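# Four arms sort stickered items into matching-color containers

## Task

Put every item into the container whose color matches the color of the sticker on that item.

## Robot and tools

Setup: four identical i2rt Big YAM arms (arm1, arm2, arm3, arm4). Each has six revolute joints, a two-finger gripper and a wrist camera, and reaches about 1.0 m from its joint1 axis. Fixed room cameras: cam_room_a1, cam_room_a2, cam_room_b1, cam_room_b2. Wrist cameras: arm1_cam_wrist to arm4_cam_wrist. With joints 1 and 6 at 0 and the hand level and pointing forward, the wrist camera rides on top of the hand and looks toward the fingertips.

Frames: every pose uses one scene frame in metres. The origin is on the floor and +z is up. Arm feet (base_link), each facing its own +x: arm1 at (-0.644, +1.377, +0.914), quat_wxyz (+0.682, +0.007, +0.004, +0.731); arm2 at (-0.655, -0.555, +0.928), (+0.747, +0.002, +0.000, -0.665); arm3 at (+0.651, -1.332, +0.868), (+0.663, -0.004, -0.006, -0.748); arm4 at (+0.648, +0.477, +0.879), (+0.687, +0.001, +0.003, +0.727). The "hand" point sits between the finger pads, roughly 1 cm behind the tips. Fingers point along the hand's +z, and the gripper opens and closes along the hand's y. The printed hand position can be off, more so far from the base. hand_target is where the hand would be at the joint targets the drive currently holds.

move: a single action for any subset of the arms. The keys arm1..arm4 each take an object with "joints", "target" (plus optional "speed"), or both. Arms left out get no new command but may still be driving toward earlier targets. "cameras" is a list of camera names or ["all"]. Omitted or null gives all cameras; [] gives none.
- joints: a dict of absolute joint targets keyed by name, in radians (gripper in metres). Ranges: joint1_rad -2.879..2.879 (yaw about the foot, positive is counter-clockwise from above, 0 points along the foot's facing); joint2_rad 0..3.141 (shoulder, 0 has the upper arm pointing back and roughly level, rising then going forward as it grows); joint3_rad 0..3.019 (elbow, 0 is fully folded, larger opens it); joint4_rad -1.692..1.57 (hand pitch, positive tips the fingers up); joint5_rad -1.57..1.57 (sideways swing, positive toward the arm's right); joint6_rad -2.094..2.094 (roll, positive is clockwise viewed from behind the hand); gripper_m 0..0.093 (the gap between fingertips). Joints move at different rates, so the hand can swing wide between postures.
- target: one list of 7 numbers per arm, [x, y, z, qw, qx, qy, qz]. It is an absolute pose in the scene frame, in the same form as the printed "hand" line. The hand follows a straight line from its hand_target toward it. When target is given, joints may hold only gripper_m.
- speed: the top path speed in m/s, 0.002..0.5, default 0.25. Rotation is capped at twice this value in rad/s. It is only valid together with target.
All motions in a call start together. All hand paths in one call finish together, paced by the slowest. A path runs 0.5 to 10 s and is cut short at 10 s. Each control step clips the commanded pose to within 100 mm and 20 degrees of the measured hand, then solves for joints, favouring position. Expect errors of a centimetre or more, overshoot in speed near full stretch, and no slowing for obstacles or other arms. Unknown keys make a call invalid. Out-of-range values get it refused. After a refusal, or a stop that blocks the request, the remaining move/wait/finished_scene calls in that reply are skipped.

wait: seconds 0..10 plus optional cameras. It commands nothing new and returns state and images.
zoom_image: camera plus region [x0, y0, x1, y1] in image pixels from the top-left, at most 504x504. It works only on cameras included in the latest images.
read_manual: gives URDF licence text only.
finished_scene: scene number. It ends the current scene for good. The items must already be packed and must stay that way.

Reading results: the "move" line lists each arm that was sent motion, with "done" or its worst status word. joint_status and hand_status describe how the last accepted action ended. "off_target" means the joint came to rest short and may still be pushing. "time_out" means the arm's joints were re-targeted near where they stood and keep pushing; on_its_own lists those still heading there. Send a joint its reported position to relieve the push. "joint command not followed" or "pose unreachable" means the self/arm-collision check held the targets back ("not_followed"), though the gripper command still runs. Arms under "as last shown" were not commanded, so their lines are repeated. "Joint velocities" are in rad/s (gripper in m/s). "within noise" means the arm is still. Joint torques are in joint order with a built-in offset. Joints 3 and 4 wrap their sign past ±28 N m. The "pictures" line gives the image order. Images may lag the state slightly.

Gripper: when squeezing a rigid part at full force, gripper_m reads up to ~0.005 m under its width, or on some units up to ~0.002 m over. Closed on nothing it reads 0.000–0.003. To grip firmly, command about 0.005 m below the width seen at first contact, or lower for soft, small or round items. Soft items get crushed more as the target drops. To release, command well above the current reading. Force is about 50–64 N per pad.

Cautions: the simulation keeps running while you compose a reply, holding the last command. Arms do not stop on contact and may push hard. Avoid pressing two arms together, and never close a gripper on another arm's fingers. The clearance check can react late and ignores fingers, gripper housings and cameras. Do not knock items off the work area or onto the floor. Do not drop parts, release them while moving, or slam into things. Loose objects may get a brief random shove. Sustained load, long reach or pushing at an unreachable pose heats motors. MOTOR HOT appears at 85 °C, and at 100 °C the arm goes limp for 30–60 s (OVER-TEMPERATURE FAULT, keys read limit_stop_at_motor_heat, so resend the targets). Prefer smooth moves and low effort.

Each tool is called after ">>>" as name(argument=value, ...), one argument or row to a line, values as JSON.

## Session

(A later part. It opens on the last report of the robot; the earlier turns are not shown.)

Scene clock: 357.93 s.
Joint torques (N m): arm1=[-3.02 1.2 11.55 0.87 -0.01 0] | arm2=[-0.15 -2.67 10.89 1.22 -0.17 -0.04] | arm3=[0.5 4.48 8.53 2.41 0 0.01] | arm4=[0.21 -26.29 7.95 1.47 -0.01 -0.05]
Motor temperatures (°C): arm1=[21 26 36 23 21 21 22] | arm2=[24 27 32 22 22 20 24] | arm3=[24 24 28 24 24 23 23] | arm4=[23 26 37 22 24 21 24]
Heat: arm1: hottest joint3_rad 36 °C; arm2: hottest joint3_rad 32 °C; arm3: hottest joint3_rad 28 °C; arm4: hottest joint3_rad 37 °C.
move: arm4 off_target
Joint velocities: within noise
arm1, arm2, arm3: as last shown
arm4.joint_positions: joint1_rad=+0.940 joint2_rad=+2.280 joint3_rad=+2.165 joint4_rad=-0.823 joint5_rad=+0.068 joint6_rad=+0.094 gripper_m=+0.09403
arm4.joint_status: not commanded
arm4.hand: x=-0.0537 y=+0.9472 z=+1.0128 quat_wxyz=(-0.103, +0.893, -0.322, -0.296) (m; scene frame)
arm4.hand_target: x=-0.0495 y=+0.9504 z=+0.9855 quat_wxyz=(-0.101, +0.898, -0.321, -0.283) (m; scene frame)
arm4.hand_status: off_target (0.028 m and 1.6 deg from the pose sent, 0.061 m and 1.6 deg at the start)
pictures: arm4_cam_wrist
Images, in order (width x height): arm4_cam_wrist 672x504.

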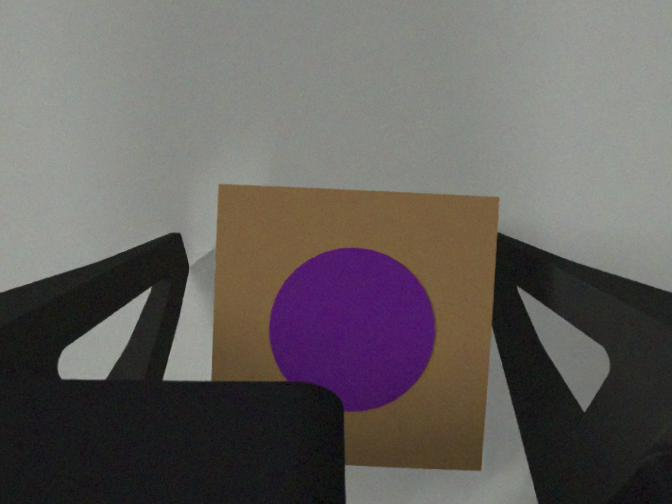

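>>> move(
  arm4={"joints":{"gripper_m":0.04}},
  cameras=[],
)

>>> move(
  arm4={"target":[-0.03,0.93,1.11,-0.101,0.898,-0.321,-0.283],"speed":0.2},
  cameras=["arm4_cam_wrist"],
)

>>> move(
  arm4={"target":[0.37,0.65,1.13,-0.101,0.898,-0.321,-0.283],"speed":0.4},
  cameras=["arm4_cam_wrist"],
)

>>> move(
  arm4={"joints":{"joint1_rad":-1.1,"joint2_rad":0.761,"joint3_rad":1.138,"joint4_rad":-1.337,"joint5_rad":0,"joint6_rad":0}},
  cameras=["arm4_cam_wrist","cam_room_a2"],
)

Scene clock: 369.93 s.
Joint torques (N m): arm1=[-2.32 0.56 11.69 0.81 -0.05 -0.02] | arm2=[-0.09 -2.55 10.86 1.26 -0.17 -0.05] | arm3=[0.56 4.54 8.55 2.41 0 0] | arm4=[1.03 -26.23 8.14 1.44 -0.03 -0.04]
Motor temperatures (°C): arm1=[21 26 36 23 21 21 22] | arm2=[24 27 32 22 22 20 24] | arm3=[24 24 28 24 24 23 23] | arm4=[23 27 36 22 24 21 24]
Heat: arm1: hottest joint3_rad 36 °C; arm2: hottest joint3_rad 32 °C; arm3: hottest joint3_rad 28 °C; arm4: hottest joint3_rad 36 °C.
move: arm4 off_target
Joint velocities: within noise
arm1, arm2, arm3: as last shown
arm4.joint_positions: joint1_rad=+0.931 joint2_rad=+2.280 joint3_rad=+2.163 joint4_rad=-0.818 joint5_rad=+0.068 joint6_rad=+0.091 gripper_m=+0.05351
arm4.joint_status: gripper_m off_target (ended at +0.05353, target +0.04000)
arm4.hand: x=-0.0502 y=+0.9535 z=+1.0127 quat_wxyz=(-0.105, +0.892, -0.325, -0.297) (m; scene frame)
arm4.hand_target: x=-0.0494 y=+0.9505 z=+0.9855 quat_wxyz=(-0.101, +0.898, -0.321, -0.283) (m; scene frame)
arm4.hand_status: not commanded
pictures: none
No camera images: "cameras" was empty.

Scene clock: 371.40 s.
Joint torques (N m): arm1=[-3.08 0.62 11.63 0.9 -0.1 -0.04] | arm2=[0.03 -2.67 10.88 1.24 -0.17 -0.04] | arm3=[0.56 4.42 8.53 2.4 0 0.01] | arm4=[1.61 -27.16 12.94 0.57 0.16 0.06]
Motor temperatures (°C): arm1=[21 26 36 23 21 21 22] | arm2=[24 27 32 22 22 20 24] | arm3=[24 24 28 24 24 23 23] | arm4=[23 27 36 22 24 21 25]
Heat: arm1: hottest joint3_rad 36 °C; arm2: hottest joint3_rad 32 °C; arm3: hottest joint3_rad 28 °C; arm4: hottest joint3_rad 36 °C.
move: arm4 off_target
Joint velocities: within noise
arm1, arm3: as last shown
arm2.joint_positions: joint1_rad=+2.146 joint2_rad=+0.715 joint3_rad=+0.688 joint4_rad=-1.026 joint5_rad=-0.004 joint6_rad=-0.003 gripper_m=+0.08992
arm2.joint_status: not commanded
arm2.hand: x=-0.4372 y=-0.3747 z=+1.1352 quat_wxyz=(-0.242, +0.329, -0.908, -0.089) (m; scene frame)
arm2.hand_target: x=-0.4401 y=-0.3799 z=+1.1252 quat_wxyz=(-0.227, +0.332, -0.912, -0.083) (m; scene frame)
arm2.hand_status: not commanded
arm4.joint_positions: joint1_rad=+0.933 joint2_rad=+2.182 joint3_rad=+2.196 joint4_rad=-1.027 joint5_rad=+0.068 joint6_rad=+0.091 gripper_m=+0.05351
arm4.joint_status: not commanded
arm4.hand: x=-0.0188 y=+0.9310 z=+1.0800 quat_wxyz=(-0.096, +0.903, -0.326, -0.261) (m; scene frame)
arm4.hand_target: x=-0.0288 y=+0.9292 z=+1.1098 quat_wxyz=(-0.101, +0.898, -0.321, -0.283) (m; scene frame)
arm4.hand_status: off_target (0.032 m and 2.7 deg from the pose sent, 0.102 m and 1.9 deg at the start)
pictures: arm4_cam_wrist
Images, in order (width x height): arm4_cam_wrist 672x504.

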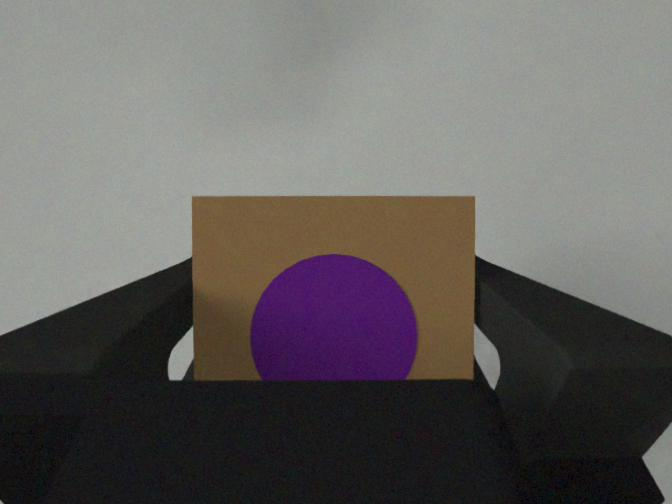

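Scene clock: 373.43 s.
Joint torques (N m): arm1=[-1.9 1.67 11.77 0.79 0.01 -0.02] | arm2=[-0.09 -2.55 10.86 1.2 -0.16 -0.05] | arm3=[0.67 4.31 8.51 2.41 0 0] | arm4=[1.44 -2.73 9.26 0.69 0.29 0.19]
Motor temperatures (°C): arm1=[21 26 36 23 21 21 22] | arm2=[24 27 32 22 22 20 24] | arm3=[24 24 28 24 24 23 23] | arm4=[23 27 36 22 24 21 25]
Heat: arm1: hottest joint3_rad 36 °C; arm2: hottest joint3_rad 32 °C; arm3: hottest joint3_rad 28 °C; arm4: hottest joint3_rad 36 °C.
move: arm4 done
Joint velocities: within noise
arm1.joint_positions: joint1_rad=-2.316 joint2_rad=+0.678 joint3_rad=+0.700 joint4_rad=-1.077 joint5_rad=-0.005 joint6_rad=+0.012 gripper_m=+0.08996
arm1.joint_status: not commanded
arm1.hand: x=-0.4275 y=+1.2065 z=+1.1257 quat_wxyz=(-0.234, -0.325, -0.912, +0.082) (m; scene frame)
arm1.hand_target: x=-0.4300 y=+1.2050 z=+1.1250 quat_wxyz=(-0.228, -0.327, -0.913, +0.082) (m; scene frame)
arm1.hand_status: not commanded
arm2, arm3: as last shown
arm4.joint_positions: joint1_rad=+1.017 joint2_rad=+0.791 joint3_rad=+0.808 joint4_rad=-0.968 joint5_rad=+0.113 joint6_rad=+0.145 gripper_m=+0.05351
arm4.joint_status: not commanded
arm4.hand: x=+0.3704 y=+0.6521 z=+1.1345 quat_wxyz=(-0.104, +0.896, -0.317, -0.292) (m; scene frame)
arm4.hand_target: x=+0.3700 y=+0.6501 z=+1.1301 quat_wxyz=(-0.101, +0.898, -0.321, -0.283) (m; scene frame)
arm4.hand_status: done (0.005 m and 1.2 deg from the pose sent, 0.482 m and 2.7 deg at the start)
pictures: arm4_cam_wrist
Images, in order (width x height): arm4_cam_wrist 672x504.

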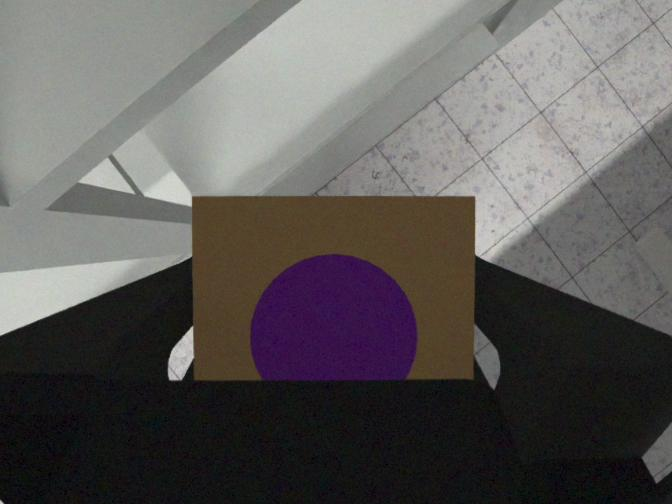

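Scene clock: 375.47 s.
Joint torques (N m): arm1=[-3.31 0.91 11.7 1.11 -0.02 -0.04] | arm2=[-0.03 -2.55 10.84 1.25 -0.16 -0.04] | arm3=[0.5 4.37 8.54 2.41 -0.01 0.01] | arm4=[0.32 -2.73 11.22 0.58 0.02 -0.07]
Motor temperatures (°C): arm1=[21 26 36 23 21 21 22] | arm2=[24 26 32 22 22 20 24] | arm3=[24 24 28 24 24 23 23] | arm4=[23 27 36 22 24 21 25]
Heat: arm1: hottest joint3_rad 36 °C; arm2: hottest joint3_rad 32 °C; arm3: hottest joint3_rad 28 °C; arm4: hottest joint3_rad 36 °C.
move: arm4 done
Joint velocities: within noise
arm1, arm2: as last shown
arm3.joint_positions: joint1_rad=-1.441 joint2_rad=+0.131 joint3_rad=+0.689 joint4_rad=-0.570 joint5_rad=+0.000 joint6_rad=-0.006 gripper_m=+0.09402
arm3.joint_status: not commanded
arm3.hand: x=+0.4252 y=-1.3272 z=+1.3138 quat_wxyz=(-0.006, -0.712, -0.001, +0.703) (m; scene frame)
arm3.hand_target: x=+0.4240 y=-1.3250 z=+1.3158 quat_wxyz=(-0.005, -0.707, +0.005, +0.707) (m; scene frame)
arm3.hand_status: not commanded
arm4.joint_positions: joint1_rad=-1.097 joint2_rad=+0.762 joint3_rad=+1.104 joint4_rad=-1.327 joint5_rad=+0.002 joint6_rad=+0.013 gripper_m=+0.05352
arm4.joint_status: all done
arm4.hand: x=+0.9005 y=+0.6248 z=+1.2417 quat_wxyz=(-0.276, +0.245, -0.926, -0.076) (m; scene frame)
arm4.hand_target: x=+0.9010 y=+0.6244 z=+1.2574 quat_wxyz=(-0.288, +0.249, -0.922, -0.077) (m; scene frame)
arm4.hand_status: not commanded
pictures: arm4_cam_wrist, cam_room_a2
Images, in order (width x height): arm4_cam_wrist 672x504, cam_room_a2 672x504.

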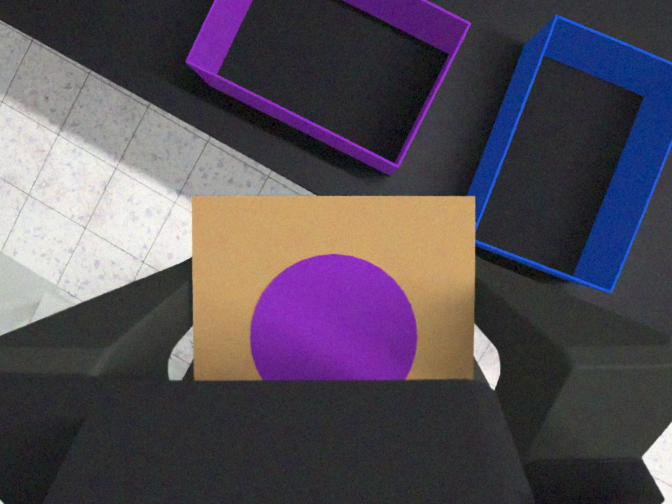

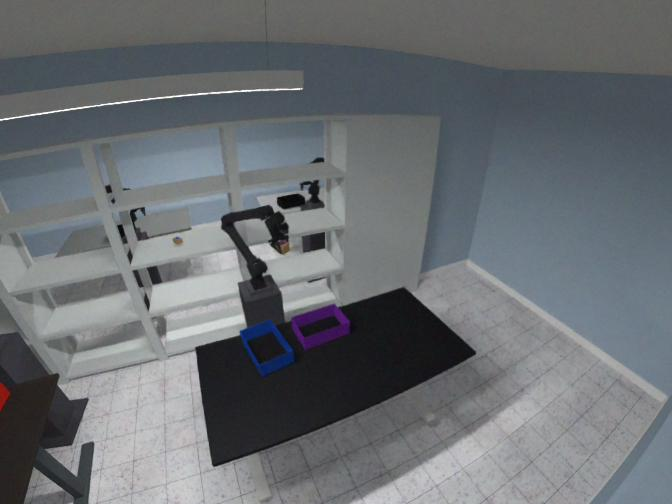

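>>> move(
  arm4={"target":[1.105,0.74,0.92,-0.291,0.247,-0.921,-0.078]},
  cameras=["arm4_cam_wrist"],
)

>>> move(
  arm4={"target":[1.105,0.74,0.78,-0.291,0.247,-0.921,-0.078],"speed":0.15},
  cameras=["arm4_cam_wrist","cam_room_a2"],
)

Scene clock: 388.17 s.
Joint torques (N m): arm1=[-2.84 0.79 11.62 0.96 -0.06 -0.03] | arm2=[-0.03 -2.61 10.88 1.26 -0.17 -0.05] | arm3=[0.56 4.42 8.54 2.43 0 0.01] | arm4=[-0.26 -14.39 9.66 1.44 -0.02 -0.09]
Motor temperatures (°C): arm1=[21 25 36 23 21 21 22] | arm2=[24 26 32 22 22 20 24] | arm3=[24 24 28 24 24 23 23] | arm4=[23 25 36 22 24 21 25]
Heat: arm1: hottest joint3_rad 36 °C; arm2: hottest joint3_rad 32 °C; arm3: hottest joint3_rad 28 °C; arm4: hottest joint3_rad 36 °C.
move: arm4 off_target
Joint velocities: within noise
arm1, arm2, arm3: as last shown
arm4.joint_positions: joint1_rad=-1.097 joint2_rad=+1.611 joint3_rad=+0.812 joint4_rad=-0.218 joint5_rad=+0.002 joint6_rad=+0.012 gripper_m=+0.05352
arm4.joint_status: not commanded
arm4.hand: x=+1.0805 y=+0.7299 z=+0.8997 quat_wxyz=(-0.261, +0.246, -0.931, -0.071) (m; scene frame)
arm4.hand_target: x=+1.1038 y=+0.7391 z=+0.9209 quat_wxyz=(-0.291, +0.247, -0.921, -0.078) (m; scene frame)
arm4.hand_status: off_target (0.033 m and 3.7 deg from the pose sent, 0.398 m and 1.9 deg at the start)
pictures: arm4_cam_wrist
Images, in order (width x height): arm4_cam_wrist 672x504.

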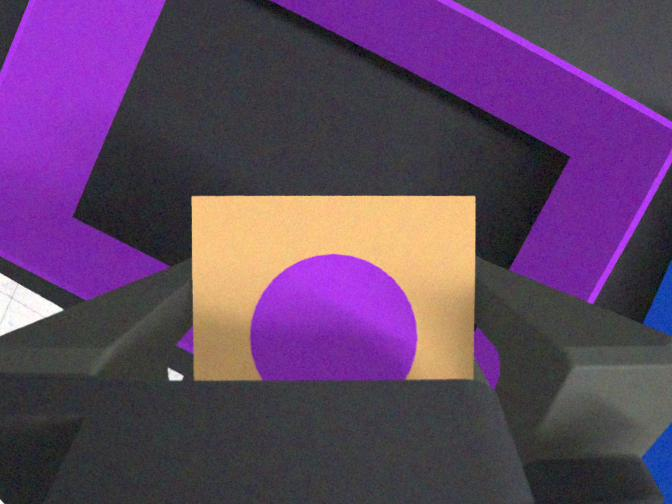

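Scene clock: 389.77 s.
Joint torques (N m): arm1=[-2.73 1.32 11.71 0.72 0.01 -0.03] | arm2=[-0.03 -2.61 10.85 1.22 -0.17 -0.05] | arm3=[0.5 4.54 8.54 2.43 0 0] | arm4=[0.09 -15.68 4.44 1.7 -0.02 -0.06]
Motor temperatures (°C): arm1=[21 25 36 23 21 21 22] | arm2=[24 26 32 22 22 20 24] | arm3=[24 24 28 24 24 23 23] | arm4=[23 25 35 22 24 21 25]
Heat: arm1: hottest joint3_rad 36 °C; arm2: hottest joint3_rad 32 °C; arm3: hottest joint3_rad 28 °C; arm4: hottest joint3_rad 35 °C.
move: arm4 done
Joint velocities: within noise
arm1, arm2, arm3: as last shown
arm4.joint_positions: joint1_rad=-1.097 joint2_rad=+1.956 joint3_rad=+0.811 joint4_rad=+0.182 joint5_rad=+0.002 joint6_rad=+0.012 gripper_m=+0.05352
arm4.joint_status: not commanded
arm4.hand: x=+1.1011 y=+0.7419 z=+0.7822 quat_wxyz=(-0.286, +0.244, -0.923, -0.078) (m; scene frame)
arm4.hand_target: x=+1.1050 y=+0.7399 z=+0.7801 quat_wxyz=(-0.291, +0.247, -0.921, -0.078) (m; scene frame)
arm4.hand_status: done (0.005 m and 0.7 deg from the pose sent, 0.123 m and 3.7 deg at the start)
pictures: arm4_cam_wrist, cam_room_a2
Images, in order (width x height): arm4_cam_wrist 672x504, cam_room_a2 672x504.

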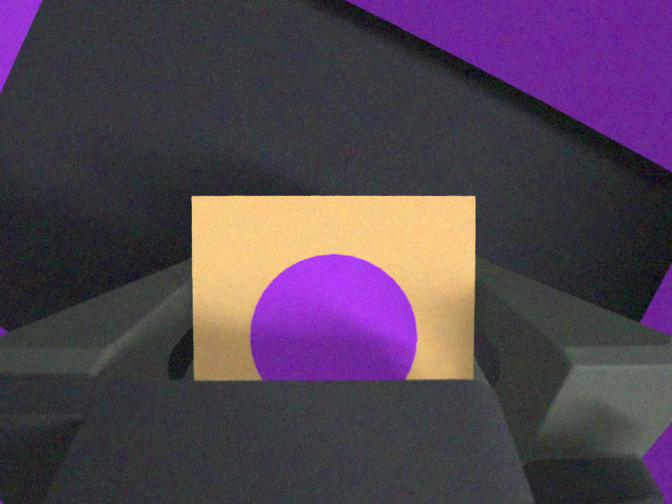

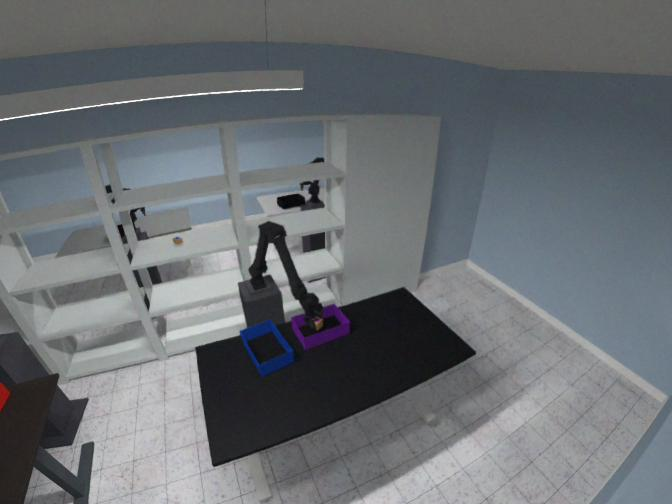

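>>> move(
  arm4={"target":[1.107,0.74,0.75,-0.291,0.247,-0.921,-0.078],"speed":0.08},
  cameras=[],
)

>>> move(
  arm4={"target":[1.107,0.74,0.737,-0.291,0.247,-0.921,-0.078],"speed":0.04},
  cameras=["arm4_cam_wrist"],
)

Scene clock: 393.67 s.
Joint torques (N m): arm1=[-2.37 1.14 11.63 0.88 -0.01 -0.05] | arm2=[-0.15 -2.61 10.86 1.21 -0.16 -0.04] | arm3=[0.5 4.48 8.55 2.44 0.01 0] | arm4=[0.03 -15.33 4.92 1.48 -0.04 -0.07]
Motor temperatures (°C): arm1=[21 25 36 23 21 21 22] | arm2=[24 26 32 22 22 20 24] | arm3=[24 24 28 24 24 23 23] | arm4=[23 25 35 22 24 21 26]
Heat: arm1: hottest joint3_rad 36 °C; arm2: hottest joint3_rad 32 °C; arm3: hottest joint3_rad 28 °C; arm4: hottest joint3_rad 35 °C.
move: arm4 done
Joint velocities: within noise
arm1, arm2, arm3: as last shown
arm4.joint_positions: joint1_rad=-1.098 joint2_rad=+2.038 joint3_rad=+0.811 joint4_rad=+0.255 joint5_rad=+0.001 joint6_rad=+0.011 gripper_m=+0.05352
arm4.joint_status: not commanded
arm4.hand: x=+1.0968 y=+0.7391 z=+0.7513 quat_wxyz=(-0.282, +0.245, -0.924, -0.077) (m; scene frame)
arm4.hand_target: x=+1.1068 y=+0.7399 z=+0.7502 quat_wxyz=(-0.291, +0.247, -0.921, -0.078) (m; scene frame)
arm4.hand_status: done (0.010 m and 1.2 deg from the pose sent, 0.033 m and 0.7 deg at the start)
pictures: none
No camera images: "cameras" was empty.

Scene clock: 394.63 s.
Joint torques (N m): arm1=[-2.84 0.67 11.69 0.84 -0.02 -0.07] | arm2=[-0.09 -2.61 10.86 1.22 -0.17 -0.05] | arm3=[0.56 4.48 8.55 2.41 0 0] | arm4=[-0.32 -15.15 5.09 1.58 -0.06 -0.08]
Motor temperatures (°C): arm1=[21 25 36 23 21 21 22] | arm2=[24 26 32 22 22 20 23] | arm3=[24 24 28 24 24 23 23] | arm4=[23 25 35 22 24 21 26]
Heat: arm1: hottest joint3_rad 36 °C; arm2: hottest joint3_rad 32 °C; arm3: hottest joint3_rad 28 °C; arm4: hottest joint3_rad 35 °C.
move: arm4 off_target
Joint velocities: within noise
arm1, arm2, arm3: as last shown
arm4.joint_positions: joint1_rad=-1.098 joint2_rad=+2.070 joint3_rad=+0.811 joint4_rad=+0.286 joint5_rad=+0.001 joint6_rad=+0.011 gripper_m=+0.05352
arm4.joint_status: not commanded
arm4.hand: x=+1.0950 y=+0.7381 z=+0.7397 quat_wxyz=(-0.281, +0.245, -0.925, -0.077) (m; scene frame)
arm4.hand_target: x=+1.1067 y=+0.7398 z=+0.7372 quat_wxyz=(-0.291, +0.247, -0.921, -0.078) (m; scene frame)
arm4.hand_status: off_target (0.012 m and 1.2 deg from the pose sent, 0.018 m and 1.2 deg at the start)
pictures: arm4_cam_wrist
Images, in order (width x height): arm4_cam_wrist 672x504.

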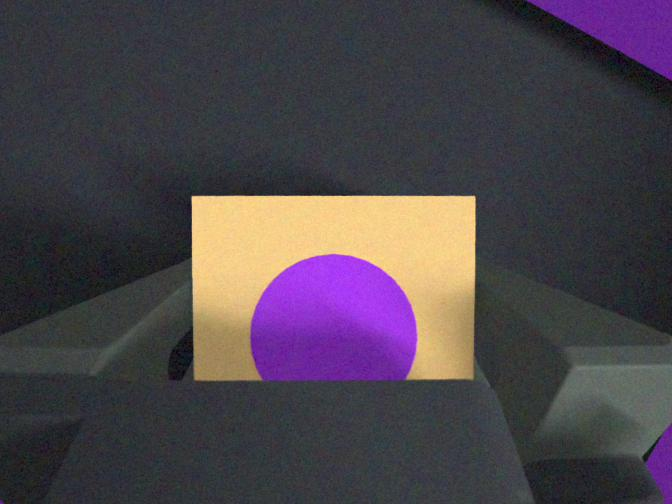

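>>> move(
  arm4={"target":[1.107,0.74,0.722,-0.291,0.247,-0.921,-0.078],"speed":0.04},
  cameras=[],
)

>>> move(
  arm4={"target":[1.107,0.74,0.708,-0.291,0.247,-0.921,-0.078],"speed":0.04},
  cameras=["arm4_cam_wrist"],
)

Scene clock: 401.57 s.
Joint torques (N m): arm1=[-2.67 1.14 11.66 0.83 -0.06 -0.02] | arm2=[-0.09 -2.67 10.85 1.24 -0.17 -0.05] | arm3=[0.67 4.54 8.55 2.4 -0.01 0.02] | arm4=[0.03 -13.63 4.74 1.37 -0.04 -0.06]
Motor temperatures (°C): arm1=[21 25 36 23 21 21 22] | arm2=[24 26 32 22 22 20 23] | arm3=[24 24 28 24 24 23 23] | arm4=[23 25 34 22 24 21 26]
Heat: arm1: hottest joint3_rad 36 °C; arm2: hottest joint3_rad 32 °C; arm3: hottest joint3_rad 28 °C; arm4: hottest joint3_rad 34 °C.
move: arm4 off_target
Joint velocities: within noise
arm1, arm2, arm3: as last shown
arm4.joint_positions: joint1_rad=-1.098 joint2_rad=+2.093 joint3_rad=+0.822 joint4_rad=+0.328 joint5_rad=+0.001 joint6_rad=+0.008 gripper_m=+0.05352
arm4.joint_status: not commanded
arm4.hand: x=+1.1026 y=+0.7425 z=+0.7372 quat_wxyz=(-0.296, +0.245, -0.920, -0.081) (m; scene frame)
arm4.hand_target: x=+1.1063 y=+0.7397 z=+0.7224 quat_wxyz=(-0.291, +0.247, -0.921, -0.078) (m; scene frame)
arm4.hand_status: off_target (0.016 m and 0.7 deg from the pose sent, 0.021 m and 1.2 deg at the start)
pictures: none
No camera images: "cameras" was empty.

Scene clock: 402.53 s.
Joint torques (N m): arm1=[-2.73 1.08 11.67 0.85 -0.03 -0.04] | arm2=[0.03 -2.49 10.85 1.21 -0.16 -0.05] | arm3=[0.67 4.54 8.54 2.45 0.01 0.01] | arm4=[-0.38 -12.57 4.21 1.14 -0.08 -0.01]
Motor temperatures (°C): arm1=[21 25 36 23 21 21 22] | arm2=[24 26 32 22 22 20 23] | arm3=[24 24 28 24 24 23 23] | arm4=[23 25 34 22 24 21 26]
Heat: arm1: hottest joint3_rad 36 °C; arm2: hottest joint3_rad 32 °C; arm3: hottest joint3_rad 28 °C; arm4: hottest joint3_rad 34 °C.
move: arm4 off_target
Joint velocities: within noise
arm1, arm3: as last shown
arm2.joint_positions: joint1_rad=+2.146 joint2_rad=+0.715 joint3_rad=+0.688 joint4_rad=-1.026 joint5_rad=-0.004 joint6_rad=-0.003 gripper_m=+0.08992
arm2.joint_status: not commanded
arm2.hand: x=-0.4372 y=-0.3747 z=+1.1352 quat_wxyz=(-0.242, +0.329, -0.908, -0.089) (m; scene frame)
arm2.hand_target: x=-0.4401 y=-0.3799 z=+1.1252 quat_wxyz=(-0.227, +0.332, -0.912, -0.083) (m; scene frame)
arm2.hand_status: not commanded
arm4.joint_positions: joint1_rad=-1.098 joint2_rad=+2.111 joint3_rad=+0.837 joint4_rad=+0.366 joint5_rad=+0.001 joint6_rad=+0.004 gripper_m=+0.05352
arm4.joint_status: not commanded
arm4.hand: x=+1.1119 y=+0.7477 z=+0.7372 quat_wxyz=(-0.311, +0.246, -0.914, -0.084) (m; scene frame)
arm4.hand_target: x=+1.1055 y=+0.7394 z=+0.7095 quat_wxyz=(-0.291, +0.247, -0.921, -0.078) (m; scene frame)
arm4.hand_status: off_target (0.031 m and 2.6 deg from the pose sent, 0.030 m and 0.7 deg at the start)
pictures: arm4_cam_wrist
Images, in order (width x height): arm4_cam_wrist 672x504.

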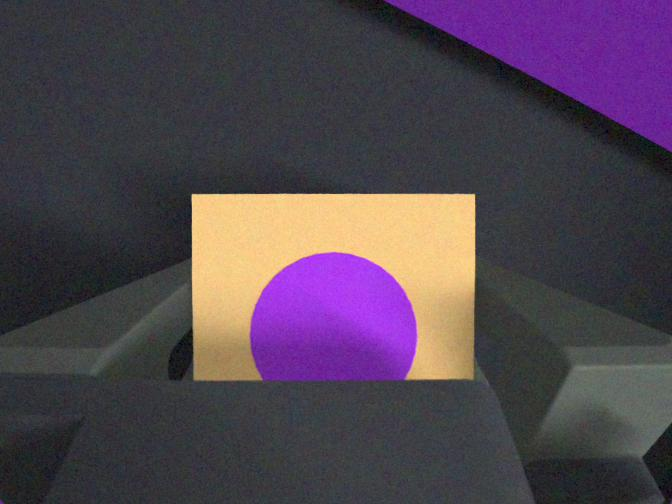

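>>> move(
  arm4={"target":[1.107,0.74,0.728,-0.291,0.247,-0.921,-0.078],"speed":0.1},
  cameras=[],
)

>>> move(
  arm4={"joints":{"gripper_m":0.09}},
  cameras=["arm4_cam_wrist"],
)

>>> move(
  arm4={"target":[1.107,0.74,0.95,-0.291,0.247,-0.921,-0.078],"speed":0.3},
  cameras=["arm4_cam_wrist","cam_room_a2"],
)

>>> move(
  arm4={"joints":{"joint2_rad":0.761,"joint3_rad":1.138,"joint4_rad":-1.4,"joint5_rad":0,"joint6_rad":0}},
  cameras=[],
)

>>> move(
  arm4={"joints":{"joint1_rad":2.18}},
  cameras=["arm4_cam_wrist"],
)

>>> move(
  arm4={"target":[0.41,0.29,1.11,0.111,0.889,0.306,-0.323]},
  cameras=["arm4_cam_wrist"],
)

>>> move(
  arm4={"target":[0.03,0.01,1.11,0.111,0.889,0.306,-0.323],"speed":0.3},
  cameras=["arm4_cam_wrist","cam_room_a2"],
)

Scene clock: 417.60 s.
Joint torques (N m): arm1=[-2.55 1.44 11.55 0.64 -0.01 -0.01] | arm2=[-0.03 -2.61 10.88 1.22 -0.16 -0.05] | arm3=[0.56 4.42 8.54 2.43 0.02 0.01] | arm4=[0.26 -16.32 3.45 0.16 -0.02 -0.02]
Motor temperatures (°C): arm1=[21 25 36 23 21 21 22] | arm2=[24 26 32 22 22 20 23] | arm3=[24 24 28 24 24 23 23] | arm4=[23 24 32 22 24 21 26]
Heat: arm1: hottest joint3_rad 36 °C; arm2: hottest joint3_rad 32 °C; arm3: hottest joint3_rad 28 °C; arm4: hottest joint3_rad 32 °C.
move: arm4 off_target
Joint velocities: within noise
arm1.joint_positions: joint1_rad=-2.316 joint2_rad=+0.678 joint3_rad=+0.700 joint4_rad=-1.077 joint5_rad=-0.005 joint6_rad=+0.012 gripper_m=+0.08996
arm1.joint_status: not commanded
arm1.hand: x=-0.4275 y=+1.2065 z=+1.1257 quat_wxyz=(-0.234, -0.325, -0.912, +0.082) (m; scene frame)
arm1.hand_target: x=-0.4300 y=+1.2050 z=+1.1250 quat_wxyz=(-0.228, -0.327, -0.913, +0.082) (m; scene frame)
arm1.hand_status: not commanded
arm2, arm3: as last shown
arm4.joint_positions: joint1_rad=-1.098 joint2_rad=+2.107 joint3_rad=+0.838 joint4_rad=+0.350 joint5_rad=+0.001 joint6_rad=+0.003 gripper_m=+0.05352
arm4.joint_status: not commanded
arm4.hand: x=+1.1106 y=+0.7470 z=+0.7370 quat_wxyz=(-0.307, +0.247, -0.916, -0.083) (m; scene frame)
arm4.hand_target: x=+1.1067 y=+0.7400 z=+0.7282 quat_wxyz=(-0.291, +0.247, -0.921, -0.078) (m; scene frame)
arm4.hand_status: off_target (0.012 m and 2.0 deg from the pose sent, 0.013 m and 2.6 deg at the start)
pictures: none
No camera images: "cameras" was empty.

Scene clock: 418.17 s.
Joint torques (N m): arm1=[-2.96 0.91 11.63 0.69 -0.07 -0.05] | arm2=[-0.09 -2.67 10.84 1.25 -0.16 -0.04] | arm3=[0.44 4.42 8.53 2.41 0 0] | arm4=[0.26 -15.91 3.51 0.23 0.06 0.02]
Motor temperatures (°C): arm1=[21 25 36 23 21 21 22] | arm2=[24 26 32 22 22 20 23] | arm3=[24 24 28 24 24 23 23] | arm4=[23 24 32 22 24 21 26]
Heat: arm1: hottest joint3_rad 36 °C; arm2: hottest joint3_rad 32 °C; arm3: hottest joint3_rad 28 °C; arm4: hottest joint3_rad 32 °C.
move: arm4 done
Joint velocities: within noise
arm1, arm2: as last shown
arm3.joint_positions: joint1_rad=-1.441 joint2_rad=+0.131 joint3_rad=+0.689 joint4_rad=-0.570 joint5_rad=+0.000 joint6_rad=-0.006 gripper_m=+0.09402
arm3.joint_status: not commanded
arm3.hand: x=+0.4252 y=-1.3272 z=+1.3138 quat_wxyz=(-0.006, -0.712, -0.001, +0.703) (m; scene frame)
arm3.hand_target: x=+0.4240 y=-1.3250 z=+1.3158 quat_wxyz=(-0.005, -0.707, +0.005, +0.707) (m; scene frame)
arm3.hand_status: not commanded
arm4.joint_positions: joint1_rad=-1.098 joint2_rad=+2.106 joint3_rad=+0.838 joint4_rad=+0.349 joint5_rad=-0.002 joint6_rad=+0.001 gripper_m=+0.08990
arm4.joint_status: all done
arm4.hand: x=+1.1103 y=+0.7474 z=+0.7372 quat_wxyz=(-0.306, +0.248, -0.915, -0.084) (m; scene frame)
arm4.hand_target: x=+1.1067 y=+0.7400 z=+0.7282 quat_wxyz=(-0.291, +0.247, -0.921, -0.078) (m; scene frame)
arm4.hand_status: not commanded
pictures: arm4_cam_wrist
Images, in order (width x height): arm4_cam_wrist 672x504.

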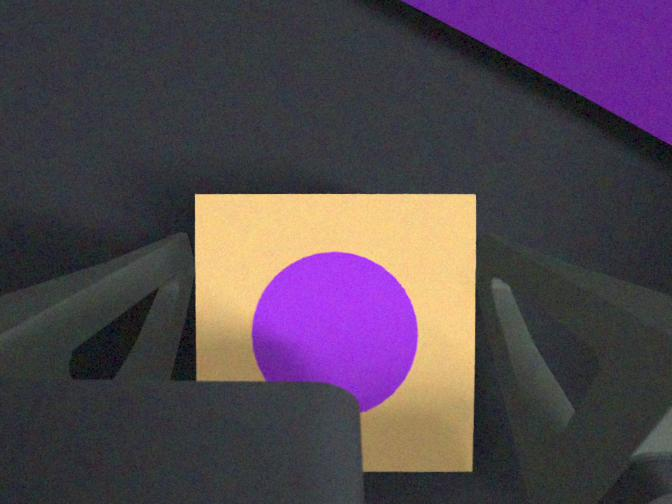

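Scene clock: 419.63 s.
Joint torques (N m): arm1=[-2.55 0.73 11.82 0.7 -0.04 -0.05] | arm2=[-0.15 -2.61 10.88 1.24 -0.16 -0.05] | arm3=[0.56 4.42 8.57 2.44 -0.01 0] | arm4=[0.09 -13.33 9.57 0.59 0.06 0.03]
Motor temperatures (°C): arm1=[21 25 36 23 21 21 22] | arm2=[24 26 32 22 22 20 23] | arm3=[24 24 28 24 24 23 23] | arm4=[23 24 32 22 24 21 26]
Heat: arm1: hottest joint3_rad 36 °C; arm2: hottest joint3_rad 32 °C; arm3: hottest joint3_rad 28 °C; arm4: hottest joint3_rad 32 °C.
move: arm4 off_target
Joint velocities: within noise
arm1, arm2, arm3: as last shown
arm4.joint_positions: joint1_rad=-1.099 joint2_rad=+1.552 joint3_rad=+0.861 joint4_rad=-0.277 joint5_rad=-0.002 joint6_rad=+0.000 gripper_m=+0.08991
arm4.joint_status: not commanded
arm4.hand: x=+1.0940 y=+0.7378 z=+0.9403 quat_wxyz=(-0.283, +0.250, -0.923, -0.078) (m; scene frame)
arm4.hand_target: x=+1.1067 y=+0.7397 z=+0.9502 quat_wxyz=(-0.291, +0.247, -0.921, -0.078) (m; scene frame)
arm4.hand_status: off_target (0.016 m and 0.9 deg from the pose sent, 0.213 m and 1.9 deg at the start)
pictures: arm4_cam_wrist, cam_room_a2
Images, in order (width x height): arm4_cam_wrist 672x504, cam_room_a2 672x504.

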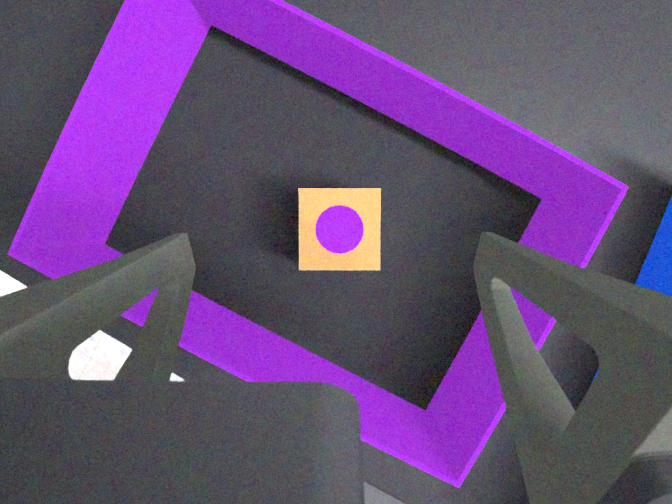

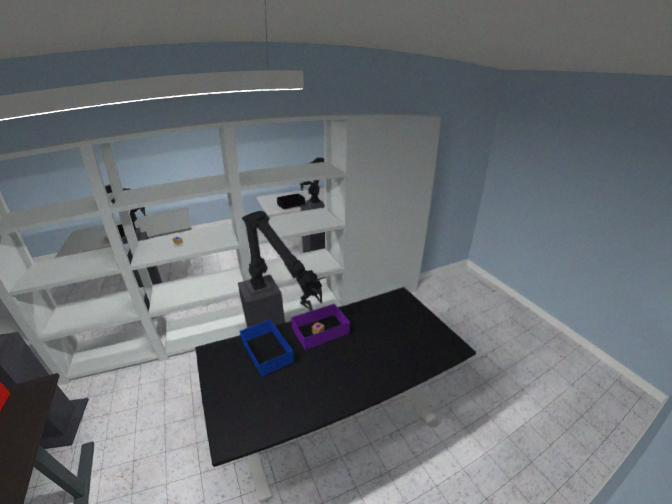

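Scene clock: 421.20 s.
Joint torques (N m): arm1=[-2.49 1.26 11.69 0.98 -0.05 -0.03] | arm2=[-0.09 -2.55 10.88 1.24 -0.17 -0.04] | arm3=[0.67 4.31 8.57 2.44 -0.01 0.01] | arm4=[0.21 -1.79 9.63 0.51 0.19 0.05]
Motor temperatures (°C): arm1=[21 25 36 23 21 21 22] | arm2=[24 26 32 22 22 20 23] | arm3=[24 24 28 24 24 23 23] | arm4=[23 24 33 22 24 21 26]
Heat: arm1: hottest joint3_rad 36 °C; arm2: hottest joint3_rad 32 °C; arm3: hottest joint3_rad 28 °C; arm4: hottest joint3_rad 33 °C.
move: arm4 done
Joint velocities: within noise
arm1, arm2, arm3: as last shown
arm4.joint_positions: joint1_rad=-1.099 joint2_rad=+0.755 joint3_rad=+1.126 joint4_rad=-1.389 joint5_rad=-0.002 joint6_rad=+0.000 gripper_m=+0.08991
arm4.joint_status: all done
arm4.hand: x=+0.8895 y=+0.6186 z=+1.2460 quat_wxyz=(-0.260, +0.252, -0.929, -0.071) (m; scene frame)
arm4.hand_target: x=+0.8908 y=+0.6160 z=+1.2491 quat_wxyz=(-0.259, +0.247, -0.931, -0.068) (m; scene frame)
arm4.hand_status: not commanded
pictures: none
No camera images: "cameras" was empty.

Scene clock: 423.63 s.
Joint torques (N m): arm1=[-2.84 1.03 11.6 0.84 -0.05 -0.06] | arm2=[-0.03 -2.55 10.86 1.25 -0.17 -0.05] | arm3=[0.62 4.66 8.53 2.44 -0.01 0] | arm4=[1.38 -2.02 9.62 0.53 0.18 0.06]
Motor temperatures (°C): arm1=[21 25 36 23 21 21 22] | arm2=[24 26 32 22 22 20 23] | arm3=[24 24 28 24 24 23 23] | arm4=[23 24 32 22 24 21 26]
Heat: arm1: hottest joint3_rad 36 °C; arm2: hottest joint3_rad 32 °C; arm3: hottest joint3_rad 28 °C; arm4: hottest joint3_rad 32 °C.
move: arm4 done
Joint velocities: within noise
arm1, arm2, arm3: as last shown
arm4.joint_positions: joint1_rad=+2.177 joint2_rad=+0.759 joint3_rad=+1.126 joint4_rad=-1.389 joint5_rad=-0.002 joint6_rad=+0.000 gripper_m=+0.08996
arm4.joint_status: all done
arm4.hand: x=+0.4298 y=+0.3072 z=+1.2482 quat_wxyz=(+0.090, +0.910, +0.313, -0.258) (m; scene frame)
arm4.hand_target: x=+0.4310 y=+0.3075 z=+1.2523 quat_wxyz=(+0.089, +0.909, +0.314, -0.258) (m; scene frame)
arm4.hand_status: not commanded
pictures: arm4_cam_wrist
Images, in order (width x height): arm4_cam_wrist 672x504.

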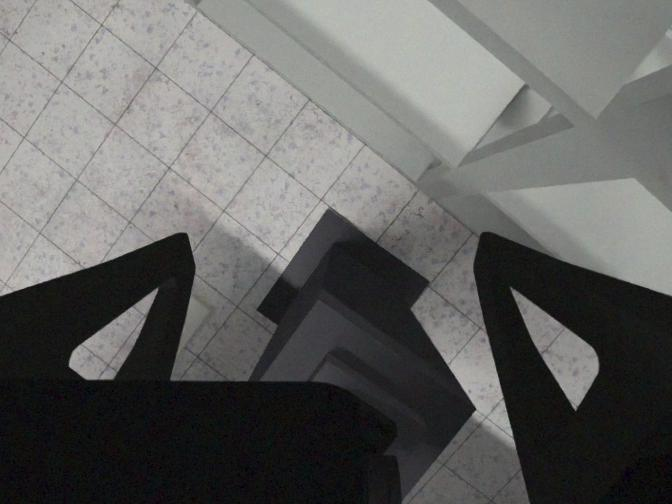

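Scene clock: 424.93 s.
Joint torques (N m): arm1=[-3.02 1.08 11.6 0.76 -0.1 -0.07] | arm2=[0.09 -2.61 10.88 1.26 -0.16 -0.05] | arm3=[0.5 4.48 8.58 2.43 0 0.01] | arm4=[1.32 -2.9 9.88 1.62 0.22 0.11]
Motor temperatures (°C): arm1=[21 25 36 23 21 21 22] | arm2=[24 26 32 22 22 20 23] | arm3=[24 24 28 24 24 23 23] | arm4=[23 24 32 22 24 21 26]
Heat: arm1: hottest joint3_rad 36 °C; arm2: hottest joint3_rad 32 °C; arm3: hottest joint3_rad 28 °C; arm4: hottest joint3_rad 32 °C.
move: arm4 done
Joint velocities: within noise
arm1, arm2, arm3: as last shown
arm4.joint_positions: joint1_rad=+2.177 joint2_rad=+0.674 joint3_rad=+0.661 joint4_rad=-0.900 joint5_rad=+0.002 joint6_rad=+0.000 gripper_m=+0.08996
arm4.joint_status: not commanded
arm4.hand: x=+0.4115 y=+0.2939 z=+1.1009 quat_wxyz=(+0.105, +0.894, +0.307, -0.308) (m; scene frame)
arm4.hand_target: x=+0.4101 y=+0.2902 z=+1.1101 quat_wxyz=(+0.111, +0.889, +0.306, -0.323) (m; scene frame)
arm4.hand_status: done (0.010 m and 2.0 deg from the pose sent, 0.141 m and 8.2 deg at the start)
pictures: arm4_cam_wrist
Images, in order (width x height): arm4_cam_wrist 672x504.

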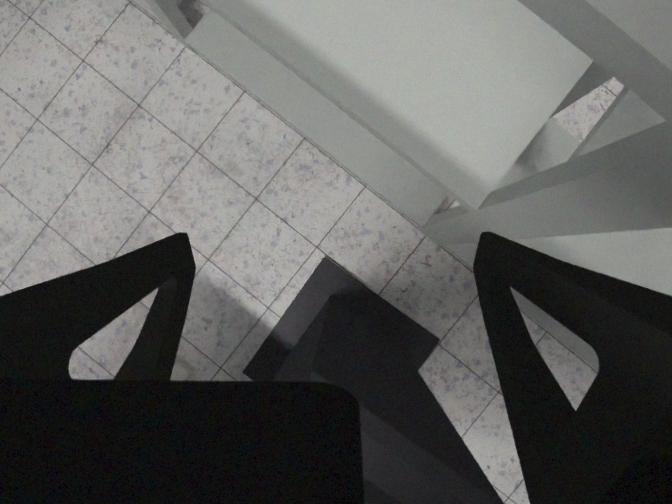

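Scene clock: 427.27 s.
Joint torques (N m): arm1=[-2.78 0.67 11.71 0.76 0 -0.04] | arm2=[-0.09 -2.55 10.85 1.24 -0.16 -0.04] | arm3=[0.73 4.37 8.5 2.41 0 0] | arm4=[-0.03 -21.71 13.31 0.62 -0.06 -0.09]
Motor temperatures (°C): arm1=[21 25 36 23 21 21 22] | arm2=[24 26 32 22 22 20 23] | arm3=[24 24 28 24 24 23 23] | arm4=[23 24 33 22 24 21 25]
Heat: arm1: hottest joint3_rad 36 °C; arm2: hottest joint3_rad 32 °C; arm3: hottest joint3_rad 28 °C; arm4: hottest joint3_rad 33 °C.
move: arm4 off_target
Joint velocities: within noise
arm1, arm2, arm3: as last shown
arm4.joint_positions: joint1_rad=+2.169 joint2_rad=+1.966 joint3_rad=+1.844 joint4_rad=-0.779 joint5_rad=-0.007 joint6_rad=-0.001 gripper_m=+0.08996
arm4.joint_status: not commanded
arm4.hand: x=+0.0448 y=+0.0133 z=+1.0980 quat_wxyz=(+0.110, +0.893, +0.305, -0.313) (m; scene frame)
arm4.hand_target: x=+0.0308 y=+0.0106 z=+1.1099 quat_wxyz=(+0.111, +0.889, +0.306, -0.324) (m; scene frame)
arm4.hand_status: off_target (0.019 m and 1.3 deg from the pose sent, 0.476 m and 2.0 deg at the start)
pictures: arm4_cam_wrist, cam_room_a2
Images, in order (width x height): arm4_cam_wrist 672x504, cam_room_a2 672x504.

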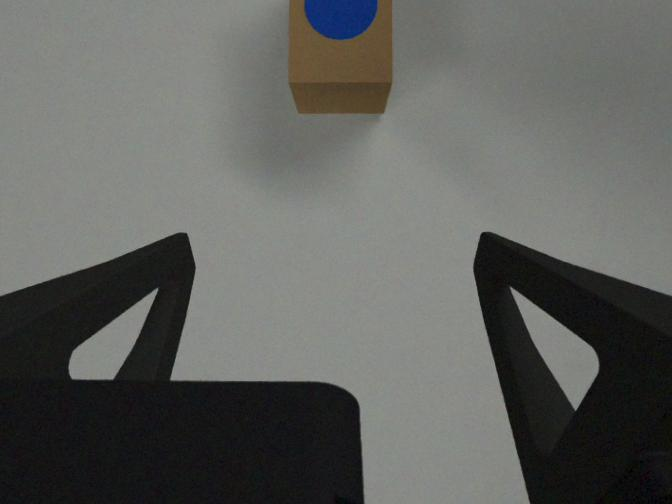

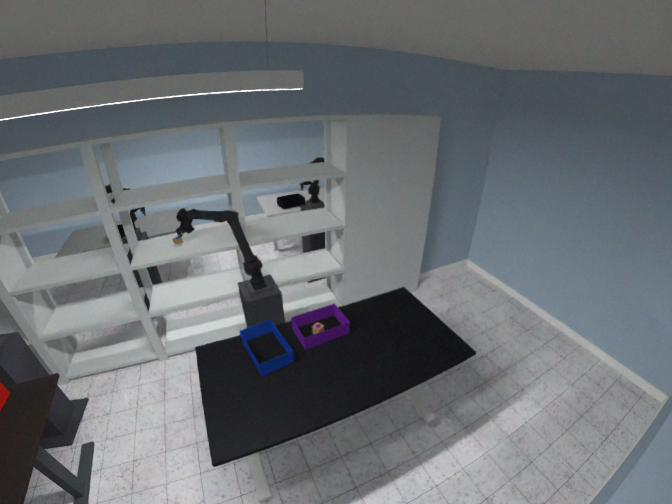

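>>> move(
  arm4={"target":[-0.056,-0.06,1.08,0.111,0.889,0.306,-0.323],"speed":0.2},
  cameras=["arm4_cam_wrist"],
)

>>> move(
  arm4={"target":[-0.054,-0.06,1.01,0.111,0.889,0.306,-0.323],"speed":0.1},
  cameras=["arm4_cam_wrist"],
)

Scene clock: 435.87 s.
Joint torques (N m): arm1=[-2.73 1.26 11.69 0.85 -0.02 -0.04] | arm2=[-0.09 -2.73 10.86 1.24 -0.16 -0.04] | arm3=[0.44 4.37 8.57 2.4 -0.01 0.01] | arm4=[0.79 -26.11 13.33 0.61 0.09 -0.02]
Motor temperatures (°C): arm1=[21 25 36 23 21 21 22] | arm2=[24 25 32 22 22 20 23] | arm3=[24 24 28 24 24 23 23] | arm4=[23 25 34 22 24 21 25]
Heat: arm1: hottest joint3_rad 36 °C; arm2: hottest joint3_rad 32 °C; arm3: hottest joint3_rad 28 °C; arm4: hottest joint3_rad 34 °C.
move: arm4 done
Joint velocities: within noise
arm1, arm3: as last shown
arm2.joint_positions: joint1_rad=+2.146 joint2_rad=+0.715 joint3_rad=+0.688 joint4_rad=-1.026 joint5_rad=-0.004 joint6_rad=-0.003 gripper_m=+0.08992
arm2.joint_status: not commanded
arm2.hand: x=-0.4372 y=-0.3747 z=+1.1352 quat_wxyz=(-0.242, +0.329, -0.908, -0.089) (m; scene frame)
arm2.hand_target: x=-0.4401 y=-0.3799 z=+1.1252 quat_wxyz=(-0.227, +0.332, -0.912, -0.083) (m; scene frame)
arm2.hand_status: not commanded
arm4.joint_positions: joint1_rad=+2.169 joint2_rad=+2.388 joint3_rad=+2.509 joint4_rad=-1.010 joint5_rad=-0.007 joint6_rad=-0.001 gripper_m=+0.08996
arm4.joint_status: not commanded
arm4.hand: x=-0.0477 y=-0.0576 z=+1.0793 quat_wxyz=(+0.111, +0.891, +0.304, -0.318) (m; scene frame)
arm4.hand_target: x=-0.0554 y=-0.0596 z=+1.0799 quat_wxyz=(+0.111, +0.888, +0.306, -0.324) (m; scene frame)
arm4.hand_status: done (0.009 m and 0.6 deg from the pose sent, 0.126 m and 1.3 deg at the start)
pictures: arm4_cam_wrist
Images, in order (width x height): arm4_cam_wrist 672x504.

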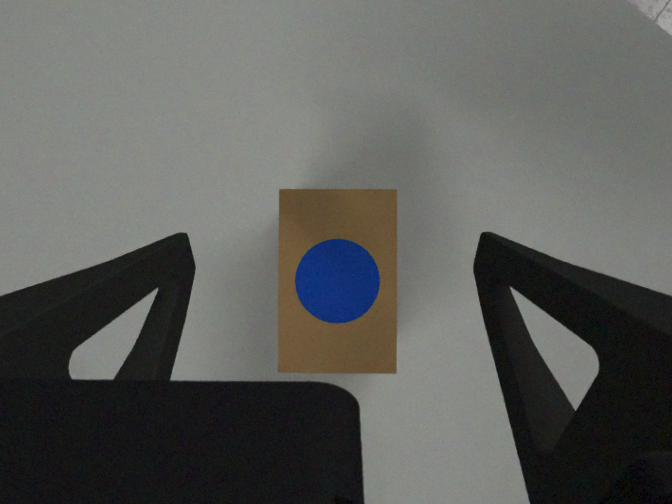

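Scene clock: 437.20 s.
Joint torques (N m): arm1=[-2.67 0.97 11.66 0.91 -0.08 -0.05] | arm2=[-0.09 -2.73 10.84 1.24 -0.16 -0.05] | arm3=[0.56 4.31 8.54 2.43 0 0] | arm4=[0.62 -27.87 9.29 1.59 0.12 -0.02]
Motor temperatures (°C): arm1=[21 25 36 23 21 21 22] | arm2=[24 25 32 22 22 20 23] | arm3=[24 24 28 24 24 23 23] | arm4=[23 25 34 22 24 21 25]
Heat: arm1: hottest joint3_rad 36 °C; arm2: hottest joint3_rad 32 °C; arm3: hottest joint3_rad 28 °C; arm4: hottest joint3_rad 34 °C.
move: arm4 done
Joint velocities: within noise
arm1.joint_positions: joint1_rad=-2.316 joint2_rad=+0.678 joint3_rad=+0.700 joint4_rad=-1.077 joint5_rad=-0.005 joint6_rad=+0.012 gripper_m=+0.08996
arm1.joint_status: not commanded
arm1.hand: x=-0.4275 y=+1.2065 z=+1.1257 quat_wxyz=(-0.234, -0.325, -0.912, +0.082) (m; scene frame)
arm1.hand_target: x=-0.4300 y=+1.2050 z=+1.1250 quat_wxyz=(-0.228, -0.327, -0.913, +0.082) (m; scene frame)
arm1.hand_status: not commanded
arm2, arm3: as last shown
arm4.joint_positions: joint1_rad=+2.169 joint2_rad=+2.388 joint3_rad=+2.342 joint4_rad=-0.840 joint5_rad=-0.007 joint6_rad=-0.001 gripper_m=+0.08996
arm4.joint_status: not commanded
arm4.hand: x=-0.0503 y=-0.0596 z=+1.0161 quat_wxyz=(+0.112, +0.890, +0.304, -0.319) (m; scene frame)
arm4.hand_target: x=-0.0538 y=-0.0600 z=+1.0101 quat_wxyz=(+0.111, +0.889, +0.306, -0.323) (m; scene frame)
arm4.hand_status: done (0.007 m and 0.5 deg from the pose sent, 0.070 m and 0.6 deg at the start)
pictures: arm4_cam_wrist
Images, in order (width x height): arm4_cam_wrist 672x504.

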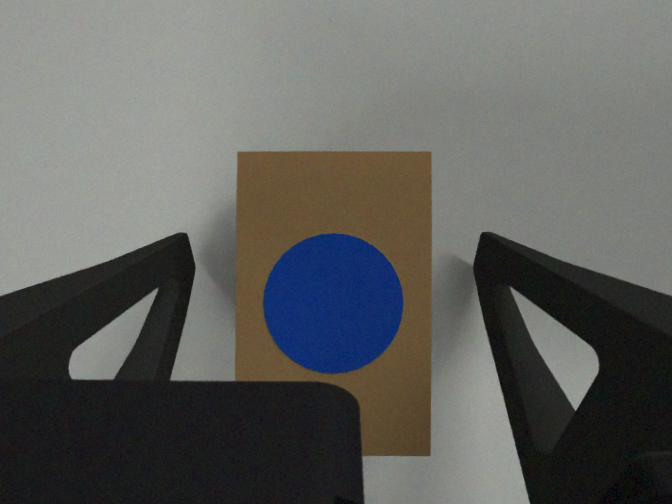

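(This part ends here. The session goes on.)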